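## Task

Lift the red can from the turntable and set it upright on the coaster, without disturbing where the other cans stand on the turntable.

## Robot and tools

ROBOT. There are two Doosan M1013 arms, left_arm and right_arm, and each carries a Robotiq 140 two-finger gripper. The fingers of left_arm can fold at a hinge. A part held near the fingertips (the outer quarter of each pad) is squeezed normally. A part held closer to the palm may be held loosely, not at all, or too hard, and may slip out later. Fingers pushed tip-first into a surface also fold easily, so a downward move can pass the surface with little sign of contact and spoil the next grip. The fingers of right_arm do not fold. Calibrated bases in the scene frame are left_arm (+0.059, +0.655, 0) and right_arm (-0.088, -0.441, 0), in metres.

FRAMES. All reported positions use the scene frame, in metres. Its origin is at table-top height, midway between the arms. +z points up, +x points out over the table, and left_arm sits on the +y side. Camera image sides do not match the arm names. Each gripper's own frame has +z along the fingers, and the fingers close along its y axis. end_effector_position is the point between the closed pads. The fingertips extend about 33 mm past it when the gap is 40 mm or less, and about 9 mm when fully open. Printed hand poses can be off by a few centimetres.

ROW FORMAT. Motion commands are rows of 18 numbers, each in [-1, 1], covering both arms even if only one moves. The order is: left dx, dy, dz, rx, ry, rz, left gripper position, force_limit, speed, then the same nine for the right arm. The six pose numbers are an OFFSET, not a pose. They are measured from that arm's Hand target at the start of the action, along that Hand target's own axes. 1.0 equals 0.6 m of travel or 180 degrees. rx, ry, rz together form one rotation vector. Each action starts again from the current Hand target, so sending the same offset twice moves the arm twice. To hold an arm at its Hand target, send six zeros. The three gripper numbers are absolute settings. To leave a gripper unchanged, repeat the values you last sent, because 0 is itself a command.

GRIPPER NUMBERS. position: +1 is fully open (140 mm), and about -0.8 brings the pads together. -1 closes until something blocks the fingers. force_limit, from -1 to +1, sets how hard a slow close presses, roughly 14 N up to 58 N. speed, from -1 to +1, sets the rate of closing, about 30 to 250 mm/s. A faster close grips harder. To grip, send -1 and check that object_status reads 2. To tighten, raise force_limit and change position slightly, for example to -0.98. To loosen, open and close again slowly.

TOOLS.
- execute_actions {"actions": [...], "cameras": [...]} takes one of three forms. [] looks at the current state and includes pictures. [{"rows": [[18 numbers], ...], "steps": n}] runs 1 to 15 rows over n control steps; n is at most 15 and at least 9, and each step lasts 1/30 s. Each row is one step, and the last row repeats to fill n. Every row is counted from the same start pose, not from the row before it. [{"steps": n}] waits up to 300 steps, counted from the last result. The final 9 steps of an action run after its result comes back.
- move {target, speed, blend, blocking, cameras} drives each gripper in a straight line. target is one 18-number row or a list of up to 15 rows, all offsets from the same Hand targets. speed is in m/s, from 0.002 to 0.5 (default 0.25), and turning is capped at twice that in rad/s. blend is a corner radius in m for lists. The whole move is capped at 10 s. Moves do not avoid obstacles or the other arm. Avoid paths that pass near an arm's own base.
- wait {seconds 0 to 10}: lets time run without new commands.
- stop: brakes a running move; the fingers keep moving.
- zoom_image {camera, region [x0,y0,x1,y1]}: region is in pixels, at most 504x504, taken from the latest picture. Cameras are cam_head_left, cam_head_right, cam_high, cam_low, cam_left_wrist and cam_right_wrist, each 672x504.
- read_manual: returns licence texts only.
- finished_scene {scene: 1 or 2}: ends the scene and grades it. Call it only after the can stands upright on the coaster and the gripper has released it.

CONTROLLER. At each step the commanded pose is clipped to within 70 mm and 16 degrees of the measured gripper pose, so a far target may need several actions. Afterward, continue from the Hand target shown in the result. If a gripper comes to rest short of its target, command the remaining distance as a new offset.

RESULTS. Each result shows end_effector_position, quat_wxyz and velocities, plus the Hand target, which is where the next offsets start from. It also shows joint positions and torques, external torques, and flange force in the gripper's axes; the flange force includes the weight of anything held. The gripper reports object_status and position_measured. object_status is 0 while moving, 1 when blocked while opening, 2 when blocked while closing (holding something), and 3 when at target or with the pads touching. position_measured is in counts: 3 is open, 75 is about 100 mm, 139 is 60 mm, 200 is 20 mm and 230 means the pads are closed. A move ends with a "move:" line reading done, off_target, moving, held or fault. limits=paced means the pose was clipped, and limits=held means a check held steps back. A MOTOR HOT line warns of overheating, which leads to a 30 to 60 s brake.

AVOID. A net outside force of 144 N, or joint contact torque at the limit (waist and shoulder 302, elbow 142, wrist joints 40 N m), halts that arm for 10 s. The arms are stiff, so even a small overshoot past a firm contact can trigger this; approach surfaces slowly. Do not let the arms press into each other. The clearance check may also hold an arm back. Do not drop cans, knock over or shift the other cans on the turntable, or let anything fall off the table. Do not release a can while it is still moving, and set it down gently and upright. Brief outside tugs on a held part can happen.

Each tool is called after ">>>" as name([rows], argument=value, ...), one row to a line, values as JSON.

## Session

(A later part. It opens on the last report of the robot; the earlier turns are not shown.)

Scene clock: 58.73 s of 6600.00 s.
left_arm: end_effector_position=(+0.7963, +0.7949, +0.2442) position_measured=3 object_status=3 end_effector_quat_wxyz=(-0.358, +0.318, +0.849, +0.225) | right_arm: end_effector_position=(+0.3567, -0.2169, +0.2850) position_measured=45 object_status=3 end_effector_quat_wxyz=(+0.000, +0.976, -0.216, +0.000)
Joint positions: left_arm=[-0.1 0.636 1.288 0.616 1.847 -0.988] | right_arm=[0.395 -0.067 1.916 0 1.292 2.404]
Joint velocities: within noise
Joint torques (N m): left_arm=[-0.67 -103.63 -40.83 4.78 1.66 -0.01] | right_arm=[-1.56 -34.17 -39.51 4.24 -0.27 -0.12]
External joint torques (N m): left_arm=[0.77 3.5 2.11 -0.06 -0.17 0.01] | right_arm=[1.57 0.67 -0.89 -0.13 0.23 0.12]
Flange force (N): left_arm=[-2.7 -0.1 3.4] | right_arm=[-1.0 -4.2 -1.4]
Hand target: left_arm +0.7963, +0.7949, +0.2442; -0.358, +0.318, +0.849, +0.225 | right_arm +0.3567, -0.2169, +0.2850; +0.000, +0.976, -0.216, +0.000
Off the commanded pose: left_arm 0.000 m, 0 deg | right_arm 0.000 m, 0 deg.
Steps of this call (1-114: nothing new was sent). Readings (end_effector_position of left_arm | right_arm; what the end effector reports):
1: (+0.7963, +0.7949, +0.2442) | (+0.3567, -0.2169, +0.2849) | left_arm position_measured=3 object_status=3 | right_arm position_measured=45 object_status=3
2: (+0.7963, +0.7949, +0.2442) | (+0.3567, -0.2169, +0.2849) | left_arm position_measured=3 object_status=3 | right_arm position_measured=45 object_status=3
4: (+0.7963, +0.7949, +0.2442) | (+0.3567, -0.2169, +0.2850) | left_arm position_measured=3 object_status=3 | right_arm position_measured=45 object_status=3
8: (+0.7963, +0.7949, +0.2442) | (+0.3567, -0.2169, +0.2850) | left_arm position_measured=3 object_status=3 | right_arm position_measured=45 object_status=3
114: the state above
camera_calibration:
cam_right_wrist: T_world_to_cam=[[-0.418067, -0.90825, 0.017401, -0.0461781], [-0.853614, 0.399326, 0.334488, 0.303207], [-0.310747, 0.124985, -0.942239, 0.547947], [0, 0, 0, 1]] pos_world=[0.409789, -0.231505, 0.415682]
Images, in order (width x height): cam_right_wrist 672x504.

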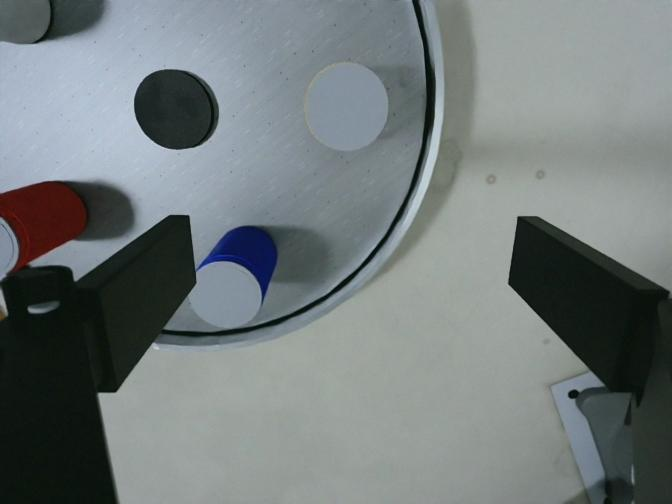

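>>> execute_actions([
  {"steps": 300},
])

>>> execute_actions([
  {"steps": 167},
])

>>> move([
  [0,0,0,0,0,0,1,0,0,-0.05383,-0.02802,0,0,0,0,-0.1,0,-1],
  [0,0,0,0,0,0,1,0,0,-0.0986,-0.06903,0.04667,0,0,0,-0.1,0,-1],
  [0,0,0,0,0,0,1,0,0,-0.1312,-0.12022,0.09333,0,0,0,-0.1,0,-1],
  [0,0,0,0,0,0,1,0,0,-0.14947,-0.17812,0.13833,0,0,0,-0.1,0,-1],
  [0,0,0,0,0,0,1,0,0,-0.1521,-0.23873,0.13833,0,0,0,-0.1,0,-1],
  [0,0,0,0,0,0,1,0,0,-0.13895,-0.298,0.13833,0,0,0,-0.1,0,-1],
  [0,0,0,0,0,0,1,0,0,-0.11093,-0.35183,0.13833,0,0,0,-0.1,0,-1],
  [0,0,0,0,0,0,1,0,0,-0.06993,-0.39658,0.0667,0,0,0,-0.1,0,-1],
], speed=[0.0918,0.1158,0.1158,0.1143,0.0918,0.0918,0.0918,0.142], blend=[0.012,0.012,0.012,0.012,0.012,0.012,0.012,0], blocking=false, cameras=["cam_right_wrist"])

>>> wait(seconds=0.3, cameras=["cam_right_wrist"])

>>> wait(seconds=0.3, cameras=["cam_right_wrist"])

>>> wait(seconds=0.3, cameras=["cam_right_wrist"])

>>> wait(seconds=0.3, cameras=["cam_right_wrist"])

>>> wait(seconds=0.3, cameras=["cam_right_wrist"])

>>> wait(seconds=0.3, cameras=["cam_right_wrist"])

>>> wait(seconds=0.3, cameras=["cam_right_wrist"])

>>> wait(seconds=1.5, cameras=["cam_right_wrist"])

Scene clock: 68.73 s of 6600.00 s.
left_arm: end_effector_position=(+0.7963, +0.7949, +0.2442) position_measured=3 object_status=3 end_effector_quat_wxyz=(-0.358, +0.318, +0.849, +0.225) | right_arm: end_effector_position=(+0.3567, -0.2169, +0.2850) position_measured=45 object_status=3 end_effector_quat_wxyz=(+0.000, +0.976, -0.216, +0.000)
Joint positions: left_arm=[-0.1 0.636 1.288 0.616 1.847 -0.988] | right_arm=[0.395 -0.067 1.916 0 1.292 2.404]
Joint velocities: within noise
Joint torques (N m): left_arm=[-0.8 -103.39 -40.87 4.78 1.58 0.02] | right_arm=[-1.87 -33.83 -39.34 4.22 -0.28 -0.14]
External joint torques (N m): left_arm=[0.48 3.31 2.15 -0.05 -0.09 -0.01] | right_arm=[1.86 0.35 -1.04 -0.11 0.24 0.14]
Flange force (N): left_arm=[-2.5 -0.6 3.2] | right_arm=[-1.7 -4.4 -1.8]
Hand target: left_arm +0.7963, +0.7949, +0.2442; -0.358, +0.318, +0.849, +0.225 | right_arm +0.3567, -0.2169, +0.2850; +0.000, +0.976, -0.216, +0.000
Off the commanded pose: left_arm 0.000 m, 0 deg | right_arm 0.000 m, 0 deg.
Steps of this call (1-300: nothing new was sent). Readings (end_effector_position of left_arm | right_arm; what the end effector reports):
1: (+0.7963, +0.7949, +0.2442) | (+0.3567, -0.2169, +0.2850) | left_arm position_measured=3 object_status=3 | right_arm position_measured=45 object_status=3
2: (+0.7963, +0.7949, +0.2442) | (+0.3567, -0.2169, +0.2850) | left_arm position_measured=3 object_status=3 | right_arm position_measured=45 object_status=3
4: (+0.7963, +0.7949, +0.2442) | (+0.3567, -0.2169, +0.2850) | left_arm position_measured=3 object_status=3 | right_arm position_measured=45 object_status=3
8: (+0.7963, +0.7949, +0.2442) | (+0.3567, -0.2169, +0.2850) | left_arm position_measured=3 object_status=3 | right_arm position_measured=45 object_status=3
300: the state above

Scene clock: 74.30 s of 6600.00 s.
left_arm: end_effector_position=(+0.7963, +0.7949, +0.2442) position_measured=3 object_status=3 end_effector_quat_wxyz=(-0.358, +0.318, +0.849, +0.225) | right_arm: end_effector_position=(+0.3567, -0.2169, +0.2850) position_measured=45 object_status=3 end_effector_quat_wxyz=(+0.000, +0.976, -0.216, +0.000)
Joint positions: left_arm=[-0.1 0.636 1.288 0.616 1.847 -0.988] | right_arm=[0.395 -0.067 1.916 0 1.292 2.404]
Joint velocities: within noise
Joint torques (N m): left_arm=[-0.81 -103.58 -40.74 4.78 1.63 -0.01] | right_arm=[-1.25 -33.9 -39.3 4.24 -0.32 -0.24]
External joint torques (N m): left_arm=[0.61 3.52 2.04 -0.06 -0.14 0.01] | right_arm=[1.25 0.4 -1.09 -0.13 0.28 0.24]
Flange force (N): left_arm=[-2.8 -0.1 3.1] | right_arm=[-0.8 -3.8 -1.9]
Hand target: left_arm +0.7963, +0.7949, +0.2442; -0.358, +0.318, +0.849, +0.225 | right_arm +0.3567, -0.2169, +0.2850; +0.000, +0.976, -0.216, +0.000
Off the commanded pose: left_arm 0.000 m, 0 deg | right_arm 0.000 m, 0 deg.
Steps of this call (1-167: nothing new was sent). Readings (end_effector_position of left_arm | right_arm; what the end effector reports):
1: (+0.7963, +0.7949, +0.2442) | (+0.3567, -0.2169, +0.2850) | left_arm position_measured=3 object_status=3 | right_arm position_measured=45 object_status=3
2: (+0.7963, +0.7949, +0.2442) | (+0.3567, -0.2169, +0.2850) | left_arm position_measured=3 object_status=3 | right_arm position_measured=45 object_status=3
4: (+0.7963, +0.7949, +0.2442) | (+0.3567, -0.2169, +0.2850) | left_arm position_measured=3 object_status=3 | right_arm position_measured=45 object_status=3
8: (+0.7963, +0.7949, +0.2442) | (+0.3567, -0.2169, +0.2850) | left_arm position_measured=3 object_status=3 | right_arm position_measured=45 object_status=3
167: the state above

Scene clock: 74.80 s of 6600.00 s.
left_arm: end_effector_position=(+0.7963, +0.7949, +0.2442) position_measured=3 object_status=3 end_effector_quat_wxyz=(-0.358, +0.318, +0.849, +0.225) | right_arm: end_effector_position=(+0.3386, -0.1935, +0.2850) position_measured=66 object_status=0 end_effector_quat_wxyz=(+0.000, +0.976, -0.216, +0.000) end_effector_velocity=(-0.049, +0.063, +0.000) end_effector_angular_velocity=(+0.001, +0.002, +0.000)
Joint positions: left_arm=[-0.1 0.636 1.288 0.616 1.847 -0.988] | right_arm=[0.453 -0.074 1.923 0 1.292 2.462]
Joint velocities: left_arm=[within noise] | right_arm=[0.157 -0.017 0.016 0.001 0.003 0.157]
Joint torques (N m): left_arm=[-0.73 -103.5 -40.78 4.76 1.63 0.01] | right_arm=[0.62 -32.2 -40.51 4.24 -0.24 -0.37]
External joint torques (N m): left_arm=[0.66 3.42 2.09 -0.04 -0.14 0] | right_arm=[-0.88 -0.31 0.1 -0.15 0.2 0.37]
Flange force (N): left_arm=[-2.6 -0.2 3.2] | right_arm=[0.4 1.2 -0.4]
Hand target: left_arm +0.7963, +0.7949, +0.2442; -0.358, +0.318, +0.849, +0.225 | right_arm +0.3345, -0.1880, +0.2850; +0.000, +0.976, -0.216, +0.000
Off the commanded pose: left_arm 0.000 m, 0 deg | right_arm 0.228 m, 0 deg.
Kept back: nothing.
move: running; path passed 1 of 8 targets; blend cut to 0 m at target 1
camera_calibration:
cam_right_wrist: T_world_to_cam=[[-0.417877, -0.908338, 0.0173771, -0.0325629], [-0.853693, 0.399137, 0.334513, 0.278411], [-0.310786, 0.12495, -0.942231, 0.539384], [0, 0, 0, 1]] pos_world=[0.391703, -0.208098, 0.415658]
Images, in order (width x height): cam_right_wrist 672x504.

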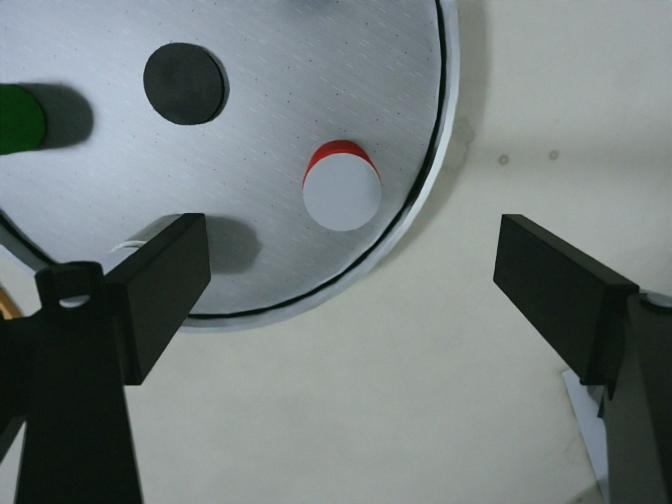

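Scene clock: 75.10 s of 6600.00 s.
left_arm: end_effector_position=(+0.7963, +0.7949, +0.2442) position_measured=3 object_status=3 end_effector_quat_wxyz=(-0.358, +0.318, +0.849, +0.225) | right_arm: end_effector_position=(+0.3346, -0.1881, +0.2850) position_measured=81 object_status=0 end_effector_quat_wxyz=(+0.000, +0.976, -0.216, +0.000)
Joint positions: left_arm=[-0.1 0.636 1.288 0.616 1.847 -0.988] | right_arm=[0.467 -0.076 1.924 0 1.293 2.476]
Joint velocities: within noise
Joint torques (N m): left_arm=[-0.92 -103.32 -40.86 4.79 1.61 0] | right_arm=[-1.69 -32.48 -39.56 4.25 -0.27 -0.22]
External joint torques (N m): left_arm=[0.56 3.28 2.16 -0.06 -0.13 0] | right_arm=[1.61 -0.04 -0.83 -0.15 0.24 0.21]
Flange force (N): left_arm=[-2.4 -0.6 3.4] | right_arm=[-2.3 -3.2 -1.7]
Hand target: left_arm +0.7963, +0.7949, +0.2442; -0.358, +0.318, +0.849, +0.225 | right_arm +0.3345, -0.1880, +0.2850; +0.000, +0.976, -0.216, +0.000
Off the commanded pose: left_arm 0.000 m, 0 deg | right_arm 0.225 m, 0 deg.
earlier move: running; path passed 1 of 8 targets; blend cut to 0 m at target 1
wait: 0.30 s; no rest
camera_calibration:
cam_right_wrist: T_world_to_cam=[[-0.418086, -0.908241, 0.0173849, -0.0292383], [-0.853582, 0.399329, 0.334564, 0.272747], [-0.310807, 0.125037, -0.942213, 0.537447], [0, 0, 0, 1]] pos_world=[0.387631, -0.202672, 0.415646]
Images, in order (width x height): cam_right_wrist 672x504.

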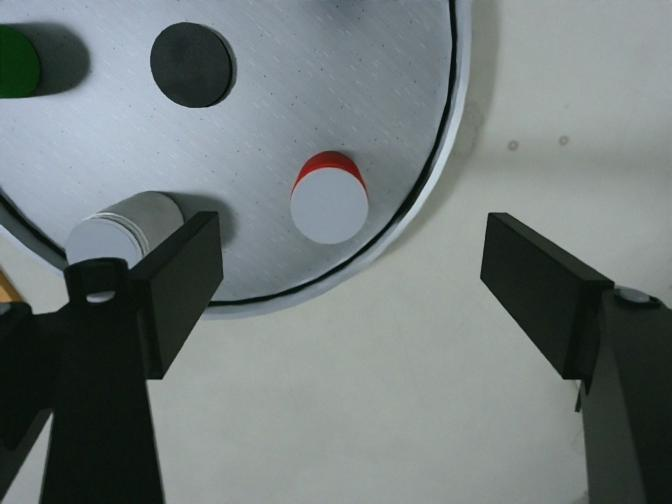

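Scene clock: 75.40 s of 6600.00 s.
left_arm: end_effector_position=(+0.7963, +0.7949, +0.2442) position_measured=3 object_status=3 end_effector_quat_wxyz=(-0.358, +0.318, +0.849, +0.225) | right_arm: end_effector_position=(+0.3345, -0.1880, +0.2850) position_measured=95 object_status=0 end_effector_quat_wxyz=(+0.000, +0.976, -0.216, +0.000)
Joint positions: left_arm=[-0.1 0.636 1.288 0.616 1.847 -0.988] | right_arm=[0.467 -0.076 1.924 0 1.293 2.476]
Joint velocities: within noise
Joint torques (N m): left_arm=[-0.7 -103.75 -40.84 4.74 1.56 0] | right_arm=[-1.27 -32.71 -39.49 4.22 -0.24 -0.24]
External joint torques (N m): left_arm=[0.66 3.61 2.09 -0.02 -0.08 0.01] | right_arm=[1.27 0.16 -0.89 -0.11 0.2 0.24]
Flange force (N): left_arm=[-2.8 0.0 3.1] | right_arm=[-1.5 -3.2 -1.6]
Hand target: left_arm +0.7963, +0.7949, +0.2442; -0.358, +0.318, +0.849, +0.225 | right_arm +0.3345, -0.1880, +0.2850; +0.000, +0.976, -0.216, +0.000
Off the commanded pose: left_arm 0.000 m, 0 deg | right_arm 0.225 m, 0 deg.
earlier move: running; path passed 1 of 8 targets; blend cut to 0 m at target 1
wait: 0.30 s; no rest
camera_calibration:
cam_right_wrist: T_world_to_cam=[[-0.418086, -0.908241, 0.0173806, -0.029207], [-0.853584, 0.399328, 0.334561, 0.272696], [-0.310803, 0.12504, -0.942214, 0.537431], [0, 0, 0, 1]] pos_world=[0.387593, -0.202623, 0.415649]
Images, in order (width x height): cam_right_wrist 672x504.

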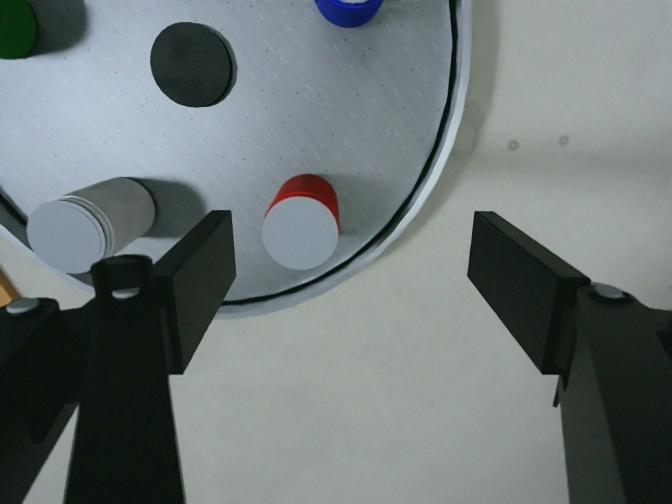

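Scene clock: 75.70 s of 6600.00 s.
left_arm: end_effector_position=(+0.7963, +0.7949, +0.2442) position_measured=3 object_status=3 end_effector_quat_wxyz=(-0.358, +0.318, +0.849, +0.225) | right_arm: end_effector_position=(+0.3345, -0.1880, +0.2850) position_measured=110 object_status=0 end_effector_quat_wxyz=(+0.000, +0.976, -0.216, +0.000)
Joint positions: left_arm=[-0.1 0.636 1.288 0.616 1.847 -0.988] | right_arm=[0.467 -0.076 1.924 0 1.293 2.476]
Joint velocities: within noise
Joint torques (N m): left_arm=[-0.99 -103.43 -40.85 4.78 1.59 -0.02] | right_arm=[-0.86 -32.86 -39.19 4.25 -0.26 -0.24]
External joint torques (N m): left_arm=[0.67 3.35 2.13 -0.05 -0.1 0.03] | right_arm=[0.86 0.29 -1.2 -0.14 0.22 0.24]
Flange force (N): left_arm=[-2.5 -0.3 3.3] | right_arm=[-0.5 -3.3 -2.0]
Hand target: left_arm +0.7963, +0.7949, +0.2442; -0.358, +0.318, +0.849, +0.225 | right_arm +0.3345, -0.1880, +0.2850; +0.000, +0.976, -0.216, +0.000
Off the commanded pose: left_arm 0.000 m, 0 deg | right_arm 0.225 m, 0 deg.
earlier move: running; path passed 1 of 8 targets; blend cut to 0 m at target 1
wait: 0.30 s; no rest
camera_calibration:
cam_right_wrist: T_world_to_cam=[[-0.418084, -0.908242, 0.0173799, -0.0292069], [-0.853585, 0.399326, 0.334561, 0.272695], [-0.310802, 0.125039, -0.942214, 0.537431], [0, 0, 0, 1]] pos_world=[0.387592, -0.202621, 0.415649]
Images, in order (width x height): cam_right_wrist 672x504.

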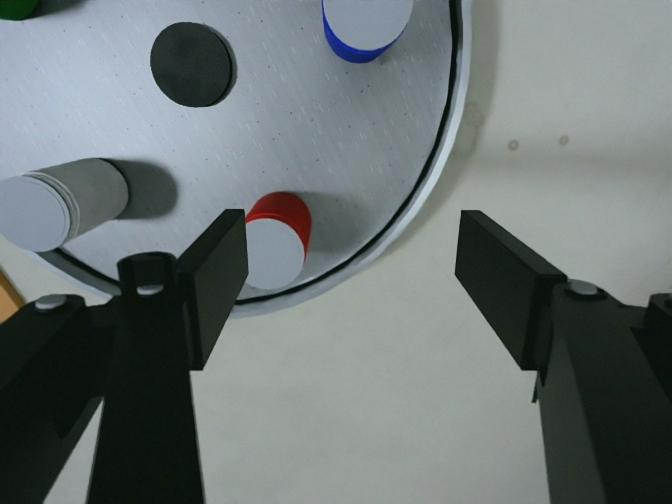

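Scene clock: 76.00 s of 6600.00 s.
left_arm: end_effector_position=(+0.7963, +0.7949, +0.2442) position_measured=3 object_status=3 end_effector_quat_wxyz=(-0.358, +0.318, +0.849, +0.225) | right_arm: end_effector_position=(+0.3345, -0.1880, +0.2850) position_measured=124 object_status=0 end_effector_quat_wxyz=(+0.000, +0.976, -0.216, +0.000)
Joint positions: left_arm=[-0.1 0.636 1.288 0.616 1.847 -0.988] | right_arm=[0.467 -0.076 1.924 0 1.293 2.476]
Joint velocities: within noise
Joint torques (N m): left_arm=[-0.83 -103.27 -40.86 4.78 1.6 0] | right_arm=[-1.83 -32.64 -39.49 4.22 -0.25 -0.16]
External joint torques (N m): left_arm=[1.04 3.15 2.15 -0.06 -0.11 0] | right_arm=[1.83 0.09 -0.89 -0.12 0.21 0.16]
Flange force (N): left_arm=[-2.1 -0.3 3.7] | right_arm=[-2.4 -3.7 -1.6]
Hand target: left_arm +0.7963, +0.7949, +0.2442; -0.358, +0.318, +0.849, +0.225 | right_arm +0.3345, -0.1880, +0.2850; +0.000, +0.976, -0.216, +0.000
Off the commanded pose: left_arm 0.000 m, 0 deg | right_arm 0.225 m, 0 deg.
earlier move: running; path passed 1 of 8 targets; blend cut to 0 m at target 1
wait: 0.30 s; no rest
camera_calibration:
cam_right_wrist: T_world_to_cam=[[-0.418072, -0.908247, 0.0174109, -0.0292311], [-0.853598, 0.399329, 0.334524, 0.272723], [-0.310783, 0.124993, -0.942226, 0.537423], [0, 0, 0, 1]] pos_world=[0.387597, -0.202629, 0.415651]
Images, in order (width x height): cam_right_wrist 672x504.

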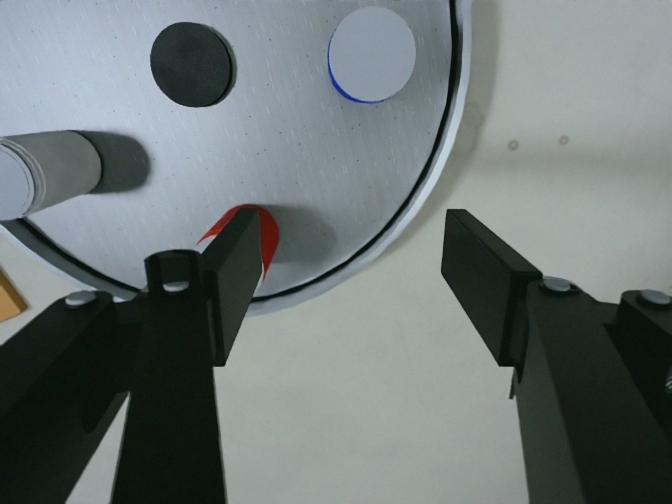

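Scene clock: 76.30 s of 6600.00 s.
left_arm: end_effector_position=(+0.7963, +0.7949, +0.2442) position_measured=3 object_status=3 end_effector_quat_wxyz=(-0.358, +0.318, +0.849, +0.225) | right_arm: end_effector_position=(+0.3345, -0.1880, +0.2850) position_measured=139 object_status=0 end_effector_quat_wxyz=(+0.000, +0.976, -0.216, +0.000)
Joint positions: left_arm=[-0.1 0.636 1.288 0.616 1.847 -0.988] | right_arm=[0.467 -0.076 1.924 0 1.293 2.476]
Joint velocities: within noise
Joint torques (N m): left_arm=[-1.04 -103.49 -40.87 4.76 1.59 0.01] | right_arm=[-0.74 -33.37 -39.51 4.23 -0.33 -0.21]
External joint torques (N m): left_arm=[1.11 3.36 2.16 -0.04 -0.11 0] | right_arm=[0.73 0.8 -0.89 -0.13 0.3 0.21]
Flange force (N): left_arm=[-2.3 0.0 3.6] | right_arm=[0.0 -3.4 -1.5]
Hand target: left_arm +0.7963, +0.7949, +0.2442; -0.358, +0.318, +0.849, +0.225 | right_arm +0.3345, -0.1880, +0.2850; +0.000, +0.976, -0.216, +0.000
Off the commanded pose: left_arm 0.000 m, 0 deg | right_arm 0.225 m, 0 deg.
earlier move: running; path passed 1 of 8 targets; blend cut to 0 m at target 1
wait: 0.30 s; no rest
camera_calibration:
cam_right_wrist: T_world_to_cam=[[-0.418065, -0.90825, 0.0174268, -0.0292437], [-0.853605, 0.399331, 0.334505, 0.272737], [-0.310773, 0.124969, -0.942233, 0.537419], [0, 0, 0, 1]] pos_world=[0.387599, -0.202634, 0.415652]
Images, in order (width x height): cam_right_wrist 672x504.

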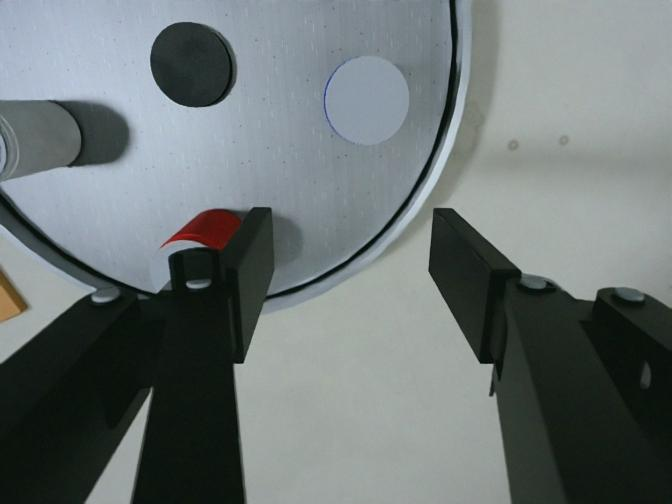

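Scene clock: 76.60 s of 6600.00 s.
left_arm: end_effector_position=(+0.7963, +0.7949, +0.2442) position_measured=3 object_status=3 end_effector_quat_wxyz=(-0.358, +0.318, +0.849, +0.225) | right_arm: end_effector_position=(+0.3344, -0.1878, +0.2849) position_measured=141 object_status=3 end_effector_quat_wxyz=(+0.000, +0.976, -0.216, +0.000) end_effector_velocity=(-0.006, +0.011, -0.004) end_effector_angular_velocity=(-0.001, +0.000, -0.001)
Joint positions: left_arm=[-0.1 0.636 1.288 0.616 1.847 -0.988] | right_arm=[0.468 -0.076 1.924 0 1.292 2.476]
Joint velocities: left_arm=[within noise] | right_arm=[0.025 0.003 0.005 -0.001 -0.008 0.026]
Joint torques (N m): left_arm=[-1.11 -103.48 -40.78 4.81 1.62 0.03] | right_arm=[1.33 -31.71 -38.44 4.25 -0.3 -0.15]
External joint torques (N m): left_arm=[1.21 3.34 2.04 -0.09 -0.13 -0.03] | right_arm=[0.64 -0.76 -1.3 -0.12 0.25 0.15]
Flange force (N): left_arm=[-2.4 0.2 3.5] | right_arm=[-0.9 -1.6 -2.7]
Hand target: left_arm +0.7963, +0.7949, +0.2442; -0.358, +0.318, +0.849, +0.225 | right_arm +0.3330, -0.1844, +0.2819; +0.000, +0.976, -0.216, +0.000
Off the commanded pose: left_arm 0.000 m, 0 deg | right_arm 0.225 m, 0 deg.
earlier move: running; path passed 1 of 8 targets; blend cut to 0 m at target 1
wait: 0.30 s; no rest
camera_calibration:
cam_right_wrist: T_world_to_cam=[[-0.418082, -0.908242, 0.017468, -0.0291117], [-0.853585, 0.399356, 0.334527, 0.272548], [-0.310807, 0.124949, -0.942224, 0.53731], [0, 0, 0, 1]] pos_world=[0.387472, -0.202421, 0.4156]
Images, in order (width x height): cam_right_wrist 672x504.

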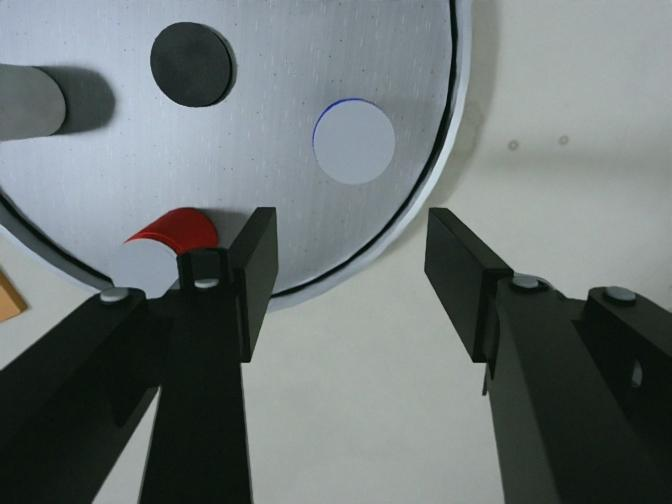

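Scene clock: 76.90 s of 6600.00 s.
left_arm: end_effector_position=(+0.7963, +0.7949, +0.2442) position_measured=3 object_status=3 end_effector_quat_wxyz=(-0.358, +0.318, +0.849, +0.225) | right_arm: end_effector_position=(+0.3261, -0.1683, +0.2684) position_measured=141 object_status=3 end_effector_quat_wxyz=(+0.000, +0.976, -0.216, +0.000) end_effector_velocity=(-0.035, +0.083, -0.069) end_effector_angular_velocity=(-0.001, +0.002, +0.001)
Joint positions: left_arm=[-0.1 0.636 1.288 0.616 1.847 -0.988] | right_arm=[0.511 -0.062 1.942 0 1.261 2.519]
Joint velocities: left_arm=[within noise] | right_arm=[0.181 0.064 0.071 0 -0.133 0.18]
Joint torques (N m): left_arm=[-0.8 -103.61 -40.94 4.76 1.6 0.01] | right_arm=[0.62 -34.05 -38.78 4.22 -0.56 0.02]
External joint torques (N m): left_arm=[0.92 3.56 2.27 -0.04 -0.12 0] | right_arm=[-0.57 0.81 -1.17 -0.16 0.52 -0.02]
Flange force (N): left_arm=[-2.5 -0.2 3.7] | right_arm=[2.6 -1.9 -2.2]
Hand target: left_arm +0.7963, +0.7949, +0.2442; -0.358, +0.318, +0.849, +0.225 | right_arm +0.3226, -0.1589, +0.2608; +0.000, +0.976, -0.216, +0.000
Off the commanded pose: left_arm 0.000 m, 0 deg | right_arm 0.208 m, 0 deg.
earlier move: running; path passed 1 of 8 targets; blend cut to 0 m at target 1
wait: 0.30 s; no rest
camera_calibration:
cam_right_wrist: T_world_to_cam=[[-0.417778, -0.90838, 0.0175108, -0.0146721], [-0.853691, 0.399075, 0.33459, 0.263191], [-0.310923, 0.124835, -0.942201, 0.516749], [0, 0, 0, 1]] pos_world=[0.379223, -0.182869, 0.399078]
Images, in order (width x height): cam_right_wrist 672x504.

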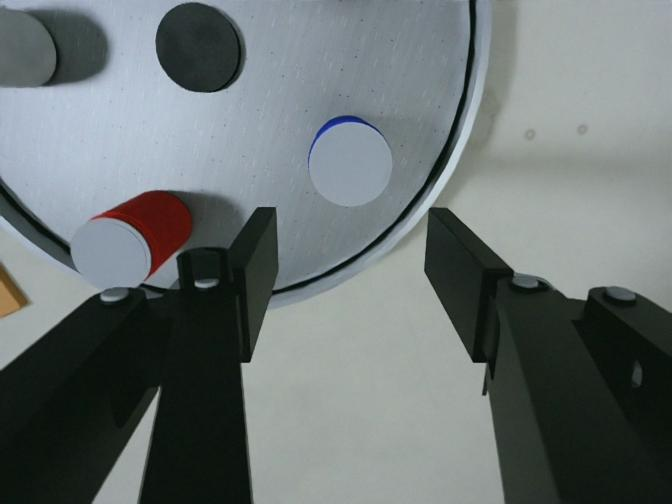

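Scene clock: 78.40 s of 6600.00 s.
left_arm: end_effector_position=(+0.7963, +0.7949, +0.2442) position_measured=3 object_status=3 end_effector_quat_wxyz=(-0.358, +0.318, +0.849, +0.225) | right_arm: end_effector_position=(+0.3429, -0.0377, +0.2020) position_measured=141 object_status=3 end_effector_quat_wxyz=(+0.000, +0.976, -0.216, +0.000) end_effector_velocity=(+0.054, +0.073, +0.000) end_effector_angular_velocity=(+0.001, +0.000, +0.000)
Joint positions: left_arm=[-0.1 0.636 1.288 0.616 1.847 -0.988] | right_arm=[0.692 0.13 1.87 0 1.141 2.7]
Joint velocities: left_arm=[within noise] | right_arm=[0.037 0.138 -0.159 0 0.021 0.037]
Joint torques (N m): left_arm=[-0.68 -103.42 -40.82 4.76 1.6 0] | right_arm=[-0.43 -52.58 -37.06 4 -0.3 -0.24]
External joint torques (N m): left_arm=[1.02 3.26 2.1 -0.04 -0.11 0.01] | right_arm=[0.29 1 -1.09 -0.13 0.28 0.24]
Flange force (N): left_arm=[-2.3 -0.1 3.5] | right_arm=[0.5 -3.7 -1.1]
Hand target: left_arm +0.7963, +0.7949, +0.2442; -0.358, +0.318, +0.849, +0.225 | right_arm +0.3487, -0.0301, +0.2020; +0.000, +0.976, -0.216, +0.000
Off the commanded pose: left_arm 0.000 m, 0 deg | right_arm 0.103 m, 0 deg.
earlier move: running; path passed 5 of 8 targets; blend cut to 0 m at target 1
wait: 1.50 s; no rest
camera_calibration:
cam_right_wrist: T_world_to_cam=[[-0.418023, -0.908274, 0.0172074, 0.112268], [-0.853666, 0.399227, 0.334473, 0.247619], [-0.310662, 0.125128, -0.942248, 0.443025], [0, 0, 0, 1]] pos_world=[0.395946, -0.0523214, 0.332686]
Images, in order (width x height): cam_right_wrist 672x504.

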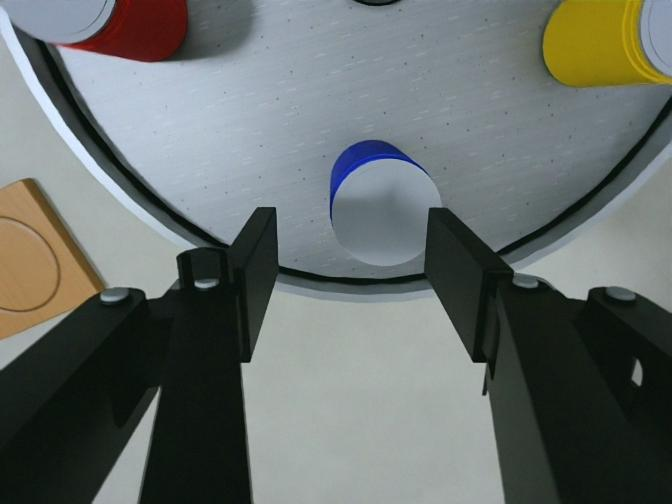

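>>> move(target=[0,0,0,0,0,0,1,0,0,-0.17637,-0.28279,0,0,0,0,0.66,0,0], speed=0.3, cameras=["cam_right_wrist"])

a move is refused until a result has shown your running move's end: call wait (it returns as soon as the move ends) or stop first; nothing of this call was run
Scene clock: 85.90 s of 6600.00 s.
left_arm: end_effector_position=(+0.7963, +0.7949, +0.2442) position_measured=3 object_status=3 end_effector_quat_wxyz=(-0.358, +0.318, +0.849, +0.225) | right_arm: end_effector_position=(+0.4192, +0.0165, +0.2450) position_measured=141 object_status=3 end_effector_quat_wxyz=(+0.000, +0.976, -0.216, +0.000)
Joint positions: left_arm=[-0.1 0.636 1.288 0.616 1.847 -0.988] | right_arm=[0.681 0.246 1.645 0 1.249 2.69]
Joint velocities: within noise
Joint torques (N m): left_arm=[-0.88 -103.39 -40.84 4.79 1.61 0] | right_arm=[-1.6 -66.52 -38.76 4.22 -0.26 -0.23]
External joint torques (N m): left_arm=[0.35 3.41 2.16 -0.07 -0.12 0.01] | right_arm=[1.59 1.45 -1.09 -0.18 0.23 0.23]
Flange force (N): left_arm=[-2.7 -0.7 3.2] | right_arm=[-0.7 -5.3 -1.0]
Hand target: left_arm +0.7963, +0.7949, +0.2442; -0.358, +0.318, +0.849, +0.225 | right_arm +0.4192, +0.0165, +0.2450; +0.000, +0.976, -0.216, +0.000
Off the commanded pose: left_arm 0.000 m, 0 deg | right_arm 0.000 m, 0 deg.
Steps of this call (1-39: the earlier move; 40-225: nothing new was sent). Readings (end_effector_position of left_arm | right_arm; what the end effector reports):
40: (+0.7963, +0.7949, +0.2442) | (+0.4192, +0.0165, +0.2450) | left_arm position_measured=3 object_status=3 | right_arm position_measured=141 object_status=3
41: (+0.7963, +0.7949, +0.2442) | (+0.4192, +0.0165, +0.2450) | left_arm position_measured=3 object_status=3 | right_arm position_measured=141 object_status=3
43: (+0.7963, +0.7949, +0.2442) | (+0.4192, +0.0165, +0.2450) | left_arm position_measured=3 object_status=3 | right_arm position_measured=141 object_status=3
47: (+0.7963, +0.7949, +0.2442) | (+0.4192, +0.0165, +0.2451) | left_arm position_measured=3 object_status=3 | right_arm position_measured=141 object_status=3
225: the state above
earlier move: done; blend cut to 0 m at target 1

>>> move(target=[0,0,0,0,0,0,1,0,0,-0.17637,-0.28279,0,0,0,0,0.66,0,0], speed=0.3, cameras=["cam_right_wrist"])

Scene clock: 87.30 s of 6600.00 s.
left_arm: end_effector_position=(+0.7963, +0.7949, +0.2442) position_measured=3 object_status=3 end_effector_quat_wxyz=(-0.358, +0.318, +0.849, +0.225) | right_arm: end_effector_position=(+0.3949, +0.2149, +0.2451) position_measured=46 object_status=3 end_effector_quat_wxyz=(+0.000, +0.976, -0.216, +0.000)
Joint positions: left_arm=[-0.1 0.636 1.288 0.616 1.847 -0.988] | right_arm=[0.892 0.451 1.36 0 1.33 2.901]
Joint velocities: within noise
Joint torques (N m): left_arm=[-1.02 -103.47 -40.74 4.77 1.59 0.01] | right_arm=[-1.91 -87.67 -40.63 4.3 -0.29 -0.23]
External joint torques (N m): left_arm=[0.68 3.42 2.03 -0.04 -0.11 -0.01] | right_arm=[1.9 1.66 -0.13 -0.17 0.27 0.23]
Flange force (N): left_arm=[-2.6 -0.1 3.1] | right_arm=[-1.9 -3.8 0.0]
Hand target: left_arm +0.7963, +0.7949, +0.2442; -0.358, +0.318, +0.849, +0.225 | right_arm +0.3949, +0.2150, +0.2450; +0.000, +0.976, -0.216, +0.000
Off the commanded pose: left_arm 0.000 m, 0 deg | right_arm 0.000 m, 0 deg.
Kept back: nothing.
move: done
camera_calibration:
cam_right_wrist: T_world_to_cam=[[-0.418083, -0.908242, 0.0173736, 0.362695], [-0.853614, 0.399335, 0.334476, 0.176706], [-0.310724, 0.125009, -0.942244, 0.46819], [0, 0, 0, 1]] pos_world=[0.447954, 0.200322, 0.375744]
Images, in order (width x height): cam_right_wrist 672x504.

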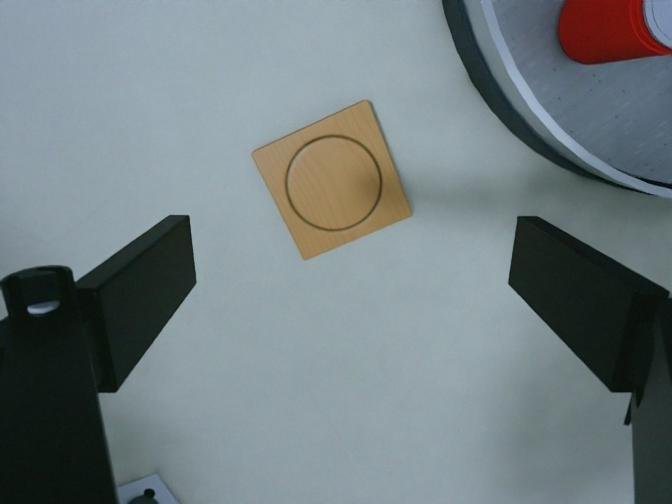

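>>> zoom_image(camera="cam_right_wrist", region=[230, 80, 440, 280])

Scaled by 2.400 from the camera's 672x504 image, which has a finer 960x720 frame.

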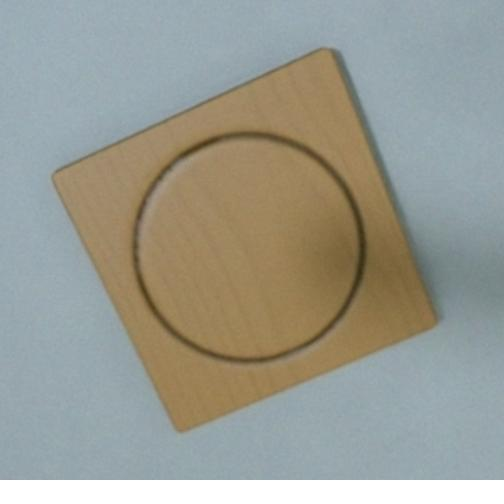

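>>> move(target=[0,0,0,0,0,0,1,0,0,0.24226,0.67927,0.075,0,0,0,0.66,0,0], speed=0.3, cameras=["cam_right_wrist"])

Scene clock: 95.37 s of 6600.00 s.
left_arm: end_effector_position=(+0.7963, +0.7949, +0.2442) position_measured=3 object_status=3 end_effector_quat_wxyz=(-0.358, +0.318, +0.849, +0.225) | right_arm: end_effector_position=(+0.3546, -0.2158, +0.2000) position_measured=46 object_status=3 end_effector_quat_wxyz=(+0.000, +0.976, -0.216, +0.000)
Joint positions: left_arm=[-0.1 0.636 1.288 0.616 1.847 -0.988] | right_arm=[0.399 -0.016 2.031 0 1.127 2.408]
Joint velocities: within noise
Joint torques (N m): left_arm=[-0.98 -103.21 -40.87 4.78 1.61 -0.01] | right_arm=[0.51 -36.49 -36.84 3.8 -0.28 -0.28]
External joint torques (N m): left_arm=[1.02 3.05 2.12 -0.05 -0.13 0.01] | right_arm=[-0.44 0.25 -1.11 0.06 0.24 0.28]
Flange force (N): left_arm=[-2.0 -0.3 3.7] | right_arm=[1.6 -1.5 -1.6]
Hand target: left_arm +0.7963, +0.7949, +0.2442; -0.358, +0.318, +0.849, +0.225 | right_arm +0.3546, -0.2158, +0.2000; +0.000, +0.976, -0.216, +0.000
Off the commanded pose: left_arm 0.000 m, 0 deg | right_arm 0.000 m, 0 deg.
Kept back: nothing.
move: done
camera_calibration:
cam_right_wrist: T_world_to_cam=[[-0.41805, -0.908256, 0.0174445, -0.0445553], [-0.853624, 0.399328, 0.334459, 0.329392], [-0.31074, 0.124929, -0.942249, 0.46701], [0, 0, 0, 1]] pos_world=[0.40767, -0.230346, 0.330649]
Images, in order (width x height): cam_right_wrist 672x504.

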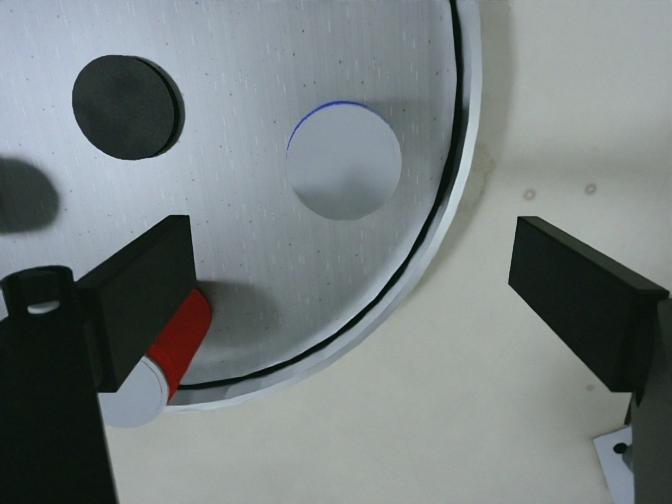

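>>> zoom_image(camera="cam_right_wrist", region=[60, 260, 300, 450])

Scaled by 2.100 from the camera's 672x504 image, which has a finer 960x720 frame.

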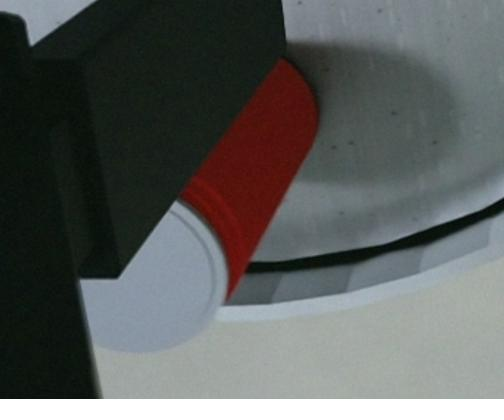

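>>> execute_actions([
  {"steps": 225},
])

>>> execute_actions(actions=[], cameras=["cam_right_wrist"])

>>> wait(seconds=0.2, cameras=["cam_right_wrist"])

>>> execute_actions(actions=[], cameras=["cam_right_wrist"])

Scene clock: 102.87 s of 6600.00 s.
left_arm: end_effector_position=(+0.7963, +0.7949, +0.2442) position_measured=3 object_status=3 end_effector_quat_wxyz=(-0.358, +0.318, +0.849, +0.225) | right_arm: end_effector_position=(+0.3546, -0.2158, +0.2000) position_measured=46 object_status=3 end_effector_quat_wxyz=(+0.000, +0.976, -0.216, +0.000)
Joint positions: left_arm=[-0.1 0.636 1.288 0.616 1.847 -0.988] | right_arm=[0.399 -0.016 2.031 0 1.127 2.407]
Joint velocities: within noise
Joint torques (N m): left_arm=[-0.83 -103.29 -40.77 4.74 1.62 0.02] | right_arm=[-1.55 -36.81 -36.93 3.96 -0.22 -0.24]
External joint torques (N m): left_arm=[-0.22 3.31 2.04 -0.01 -0.13 -0.01] | right_arm=[1.56 0.54 -1.01 -0.1 0.18 0.24]
Flange force (N): left_arm=[-2.8 -1.0 2.6] | right_arm=[-1.2 -4.4 -1.2]
Hand target: left_arm +0.7963, +0.7949, +0.2442; -0.358, +0.318, +0.849, +0.225 | right_arm +0.3546, -0.2158, +0.2000; +0.000, +0.976, -0.216, +0.000
Off the commanded pose: left_arm 0.000 m, 0 deg | right_arm 0.000 m, 0 deg.
Steps of this call (1-225: nothing new was sent). Readings (end_effector_position of left_arm | right_arm; what the end effector reports):
1: (+0.7963, +0.7949, +0.2442) | (+0.3546, -0.2158, +0.2000) | left_arm position_measured=3 object_status=3 | right_arm position_measured=46 object_status=3
2: (+0.7963, +0.7949, +0.2442) | (+0.3546, -0.2158, +0.2000) | left_arm position_measured=3 object_status=3 | right_arm position_measured=46 object_status=3
4: (+0.7963, +0.7949, +0.2442) | (+0.3546, -0.2158, +0.2000) | left_arm position_measured=3 object_status=3 | right_arm position_measured=46 object_status=3
8: (+0.7963, +0.7949, +0.2442) | (+0.3546, -0.2158, +0.2000) | left_arm position_measured=3 object_status=3 | right_arm position_measured=46 object_status=3
225: the state above

Scene clock: 102.87 s of 6600.00 s.
left_arm: end_effector_position=(+0.7963, +0.7949, +0.2442) position_measured=3 object_status=3 end_effector_quat_wxyz=(-0.358, +0.318, +0.849, +0.225) | right_arm: end_effector_position=(+0.3546, -0.2158, +0.2000) position_measured=46 object_status=3 end_effector_quat_wxyz=(+0.000, +0.976, -0.216, +0.000)
Joint positions: left_arm=[-0.1 0.636 1.288 0.616 1.847 -0.988] | right_arm=[0.399 -0.016 2.031 0 1.127 2.407]
Joint velocities: within noise
Joint torques (N m): left_arm=[-0.83 -103.29 -40.77 4.74 1.62 0.02] | right_arm=[-1.55 -36.81 -36.93 3.96 -0.22 -0.24]
External joint torques (N m): left_arm=[-0.22 3.31 2.04 -0.01 -0.13 -0.01] | right_arm=[1.56 0.54 -1.01 -0.1 0.18 0.24]
Flange force (N): left_arm=[-2.8 -1.0 2.6] | right_arm=[-1.2 -4.4 -1.2]
Hand target: left_arm +0.7963, +0.7949, +0.2442; -0.358, +0.318, +0.849, +0.225 | right_arm +0.3546, -0.2158, +0.2000; +0.000, +0.976, -0.216, +0.000
Off the commanded pose: left_arm 0.000 m, 0 deg | right_arm 0.000 m, 0 deg.
camera_calibration:
cam_right_wrist: T_world_to_cam=[[-0.418064, -0.908251, 0.0174095, -0.0446024], [-0.853616, 0.399327, 0.33448, 0.329413], [-0.310744, 0.124973, -0.942242, 0.467037], [0, 0, 0, 1]] pos_world=[0.407675, -0.230421, 0.330656]
Images, in order (width x height): cam_right_wrist 672x504.

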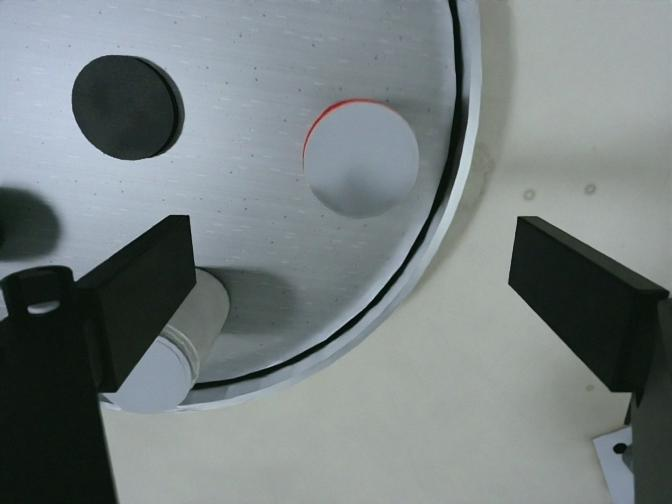

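Scene clock: 103.07 s of 6600.00 s.
left_arm: end_effector_position=(+0.7963, +0.7949, +0.2442) position_measured=3 object_status=3 end_effector_quat_wxyz=(-0.358, +0.318, +0.849, +0.225) | right_arm: end_effector_position=(+0.3546, -0.2158, +0.2000) position_measured=46 object_status=3 end_effector_quat_wxyz=(+0.000, +0.976, -0.216, +0.000)
Joint positions: left_arm=[-0.1 0.636 1.288 0.616 1.847 -0.988] | right_arm=[0.399 -0.016 2.031 0 1.127 2.407]
Joint velocities: within noise
Joint torques (N m): left_arm=[-0.92 -103.68 -40.82 4.75 1.6 0] | right_arm=[-1.18 -36.49 -37.02 3.99 -0.2 -0.15]
External joint torques (N m): left_arm=[1.18 3.51 2.09 -0.03 -0.11 0.01] | right_arm=[1.18 0.22 -0.93 -0.13 0.16 0.15]
Flange force (N): left_arm=[-2.5 0.3 3.5] | right_arm=[-0.9 -3.2 -1.3]
Hand target: left_arm +0.7963, +0.7949, +0.2442; -0.358, +0.318, +0.849, +0.225 | right_arm +0.3546, -0.2158, +0.2000; +0.000, +0.976, -0.216, +0.000
Off the commanded pose: left_arm 0.000 m, 0 deg | right_arm 0.000 m, 0 deg.
Steps of this call (1-6: nothing new was sent). Readings (end_effector_position of left_arm | right_arm; what the end effector reports):
1: (+0.7963, +0.7949, +0.2442) | (+0.3546, -0.2158, +0.2000) | left_arm position_measured=3 object_status=3 | right_arm position_measured=46 object_status=3
2: (+0.7963, +0.7949, +0.2442) | (+0.3546, -0.2158, +0.2000) | left_arm position_measured=3 object_status=3 | right_arm position_measured=46 object_status=3
4: (+0.7963, +0.7949, +0.2442) | (+0.3546, -0.2158, +0.2000) | left_arm position_measured=3 object_status=3 | right_arm position_measured=46 object_status=3
6: the state above
camera_calibration:
cam_right_wrist: T_world_to_cam=[[-0.418064, -0.908251, 0.0174097, -0.0446026], [-0.853616, 0.399327, 0.33448, 0.329413], [-0.310744, 0.124973, -0.942242, 0.467037], [0, 0, 0, 1]] pos_world=[0.407675, -0.230421, 0.330656]
Images, in order (width x height): cam_right_wrist 672x504.

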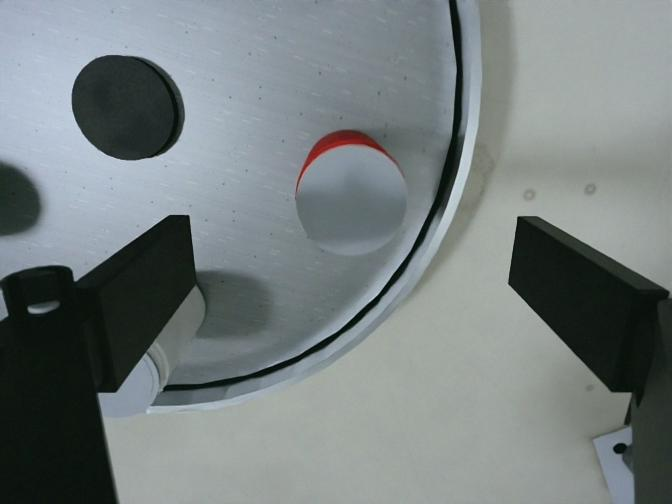

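Scene clock: 103.07 s of 6600.00 s.
left_arm: end_effector_position=(+0.7963, +0.7949, +0.2442) position_measured=3 object_status=3 end_effector_quat_wxyz=(-0.358, +0.318, +0.849, +0.225) | right_arm: end_effector_position=(+0.3546, -0.2158, +0.2000) position_measured=46 object_status=3 end_effector_quat_wxyz=(+0.000, +0.976, -0.216, +0.000)
Joint positions: left_arm=[-0.1 0.636 1.288 0.616 1.847 -0.988] | right_arm=[0.399 -0.016 2.031 0 1.127 2.407]
Joint velocities: within noise
Joint torques (N m): left_arm=[-0.92 -103.68 -40.82 4.75 1.6 0] | right_arm=[-1.18 -36.49 -37.02 3.99 -0.2 -0.15]
External joint torques (N m): left_arm=[1.18 3.51 2.09 -0.03 -0.11 0.01] | right_arm=[1.18 0.22 -0.93 -0.13 0.16 0.15]
Flange force (N): left_arm=[-2.5 0.3 3.5] | right_arm=[-0.9 -3.2 -1.3]
Hand target: left_arm +0.7963, +0.7949, +0.2442; -0.358, +0.318, +0.849, +0.225 | right_arm +0.3546, -0.2158, +0.2000; +0.000, +0.976, -0.216, +0.000
Off the commanded pose: left_arm 0.000 m, 0 deg | right_arm 0.000 m, 0 deg.
camera_calibration:
cam_right_wrist: T_world_to_cam=[[-0.418064, -0.908251, 0.0174097, -0.0446026], [-0.853616, 0.399327, 0.33448, 0.329413], [-0.310744, 0.124973, -0.942242, 0.467037], [0, 0, 0, 1]] pos_world=[0.407675, -0.230421, 0.330656]
Images, in order (width x height): cam_right_wrist 672x504.

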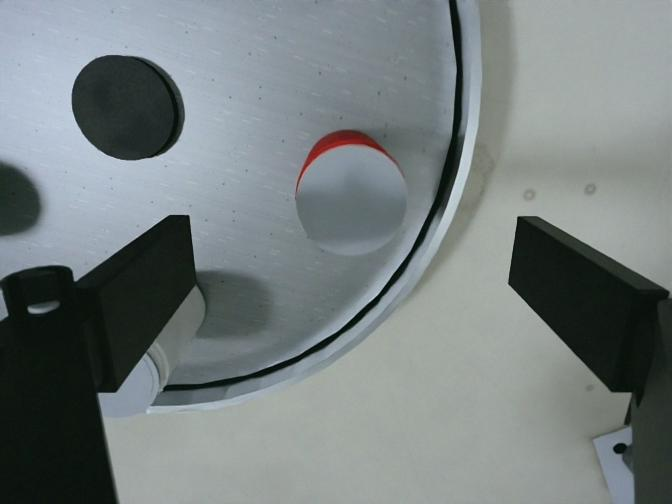

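>>> move(target=[0,0,0,0,0,0,1,0,0,0,0,-0.13833,0,0,0,0.66,0,0], speed=0.2, cameras=[])

Scene clock: 109.80 s of 6600.00 s.
left_arm: end_effector_position=(+0.7963, +0.7949, +0.2442) position_measured=3 object_status=3 end_effector_quat_wxyz=(-0.358, +0.318, +0.849, +0.225) | right_arm: end_effector_position=(+0.3546, -0.2159, +0.2829) position_measured=46 object_status=3 end_effector_quat_wxyz=(+0.000, +0.976, -0.216, +0.000)
Joint positions: left_arm=[-0.1 0.636 1.288 0.616 1.847 -0.988] | right_arm=[0.399 -0.068 1.921 0 1.288 2.407]
Joint velocities: within noise
Joint torques (N m): left_arm=[-0.85 -103.4 -40.78 4.79 1.59 0.03] | right_arm=[-1.3 -33.58 -38.77 4.3 -0.58 -0.2]
External joint torques (N m): left_arm=[0.51 3.3 2.04 -0.07 -0.11 -0.02] | right_arm=[1.3 0.34 -1.51 -0.2 0.54 0.2]
Flange force (N): left_arm=[-2.6 -0.4 3.1] | right_arm=[-0.5 -4.2 -3.0]
Hand target: left_arm +0.7963, +0.7949, +0.2442; -0.358, +0.318, +0.849, +0.225 | right_arm +0.3546, -0.2158, +0.2830; +0.000, +0.976, -0.216, +0.000
Off the commanded pose: left_arm 0.000 m, 0 deg | right_arm 0.000 m, 0 deg.
Kept back: nothing.
move: done
No camera images: "cameras" was empty.


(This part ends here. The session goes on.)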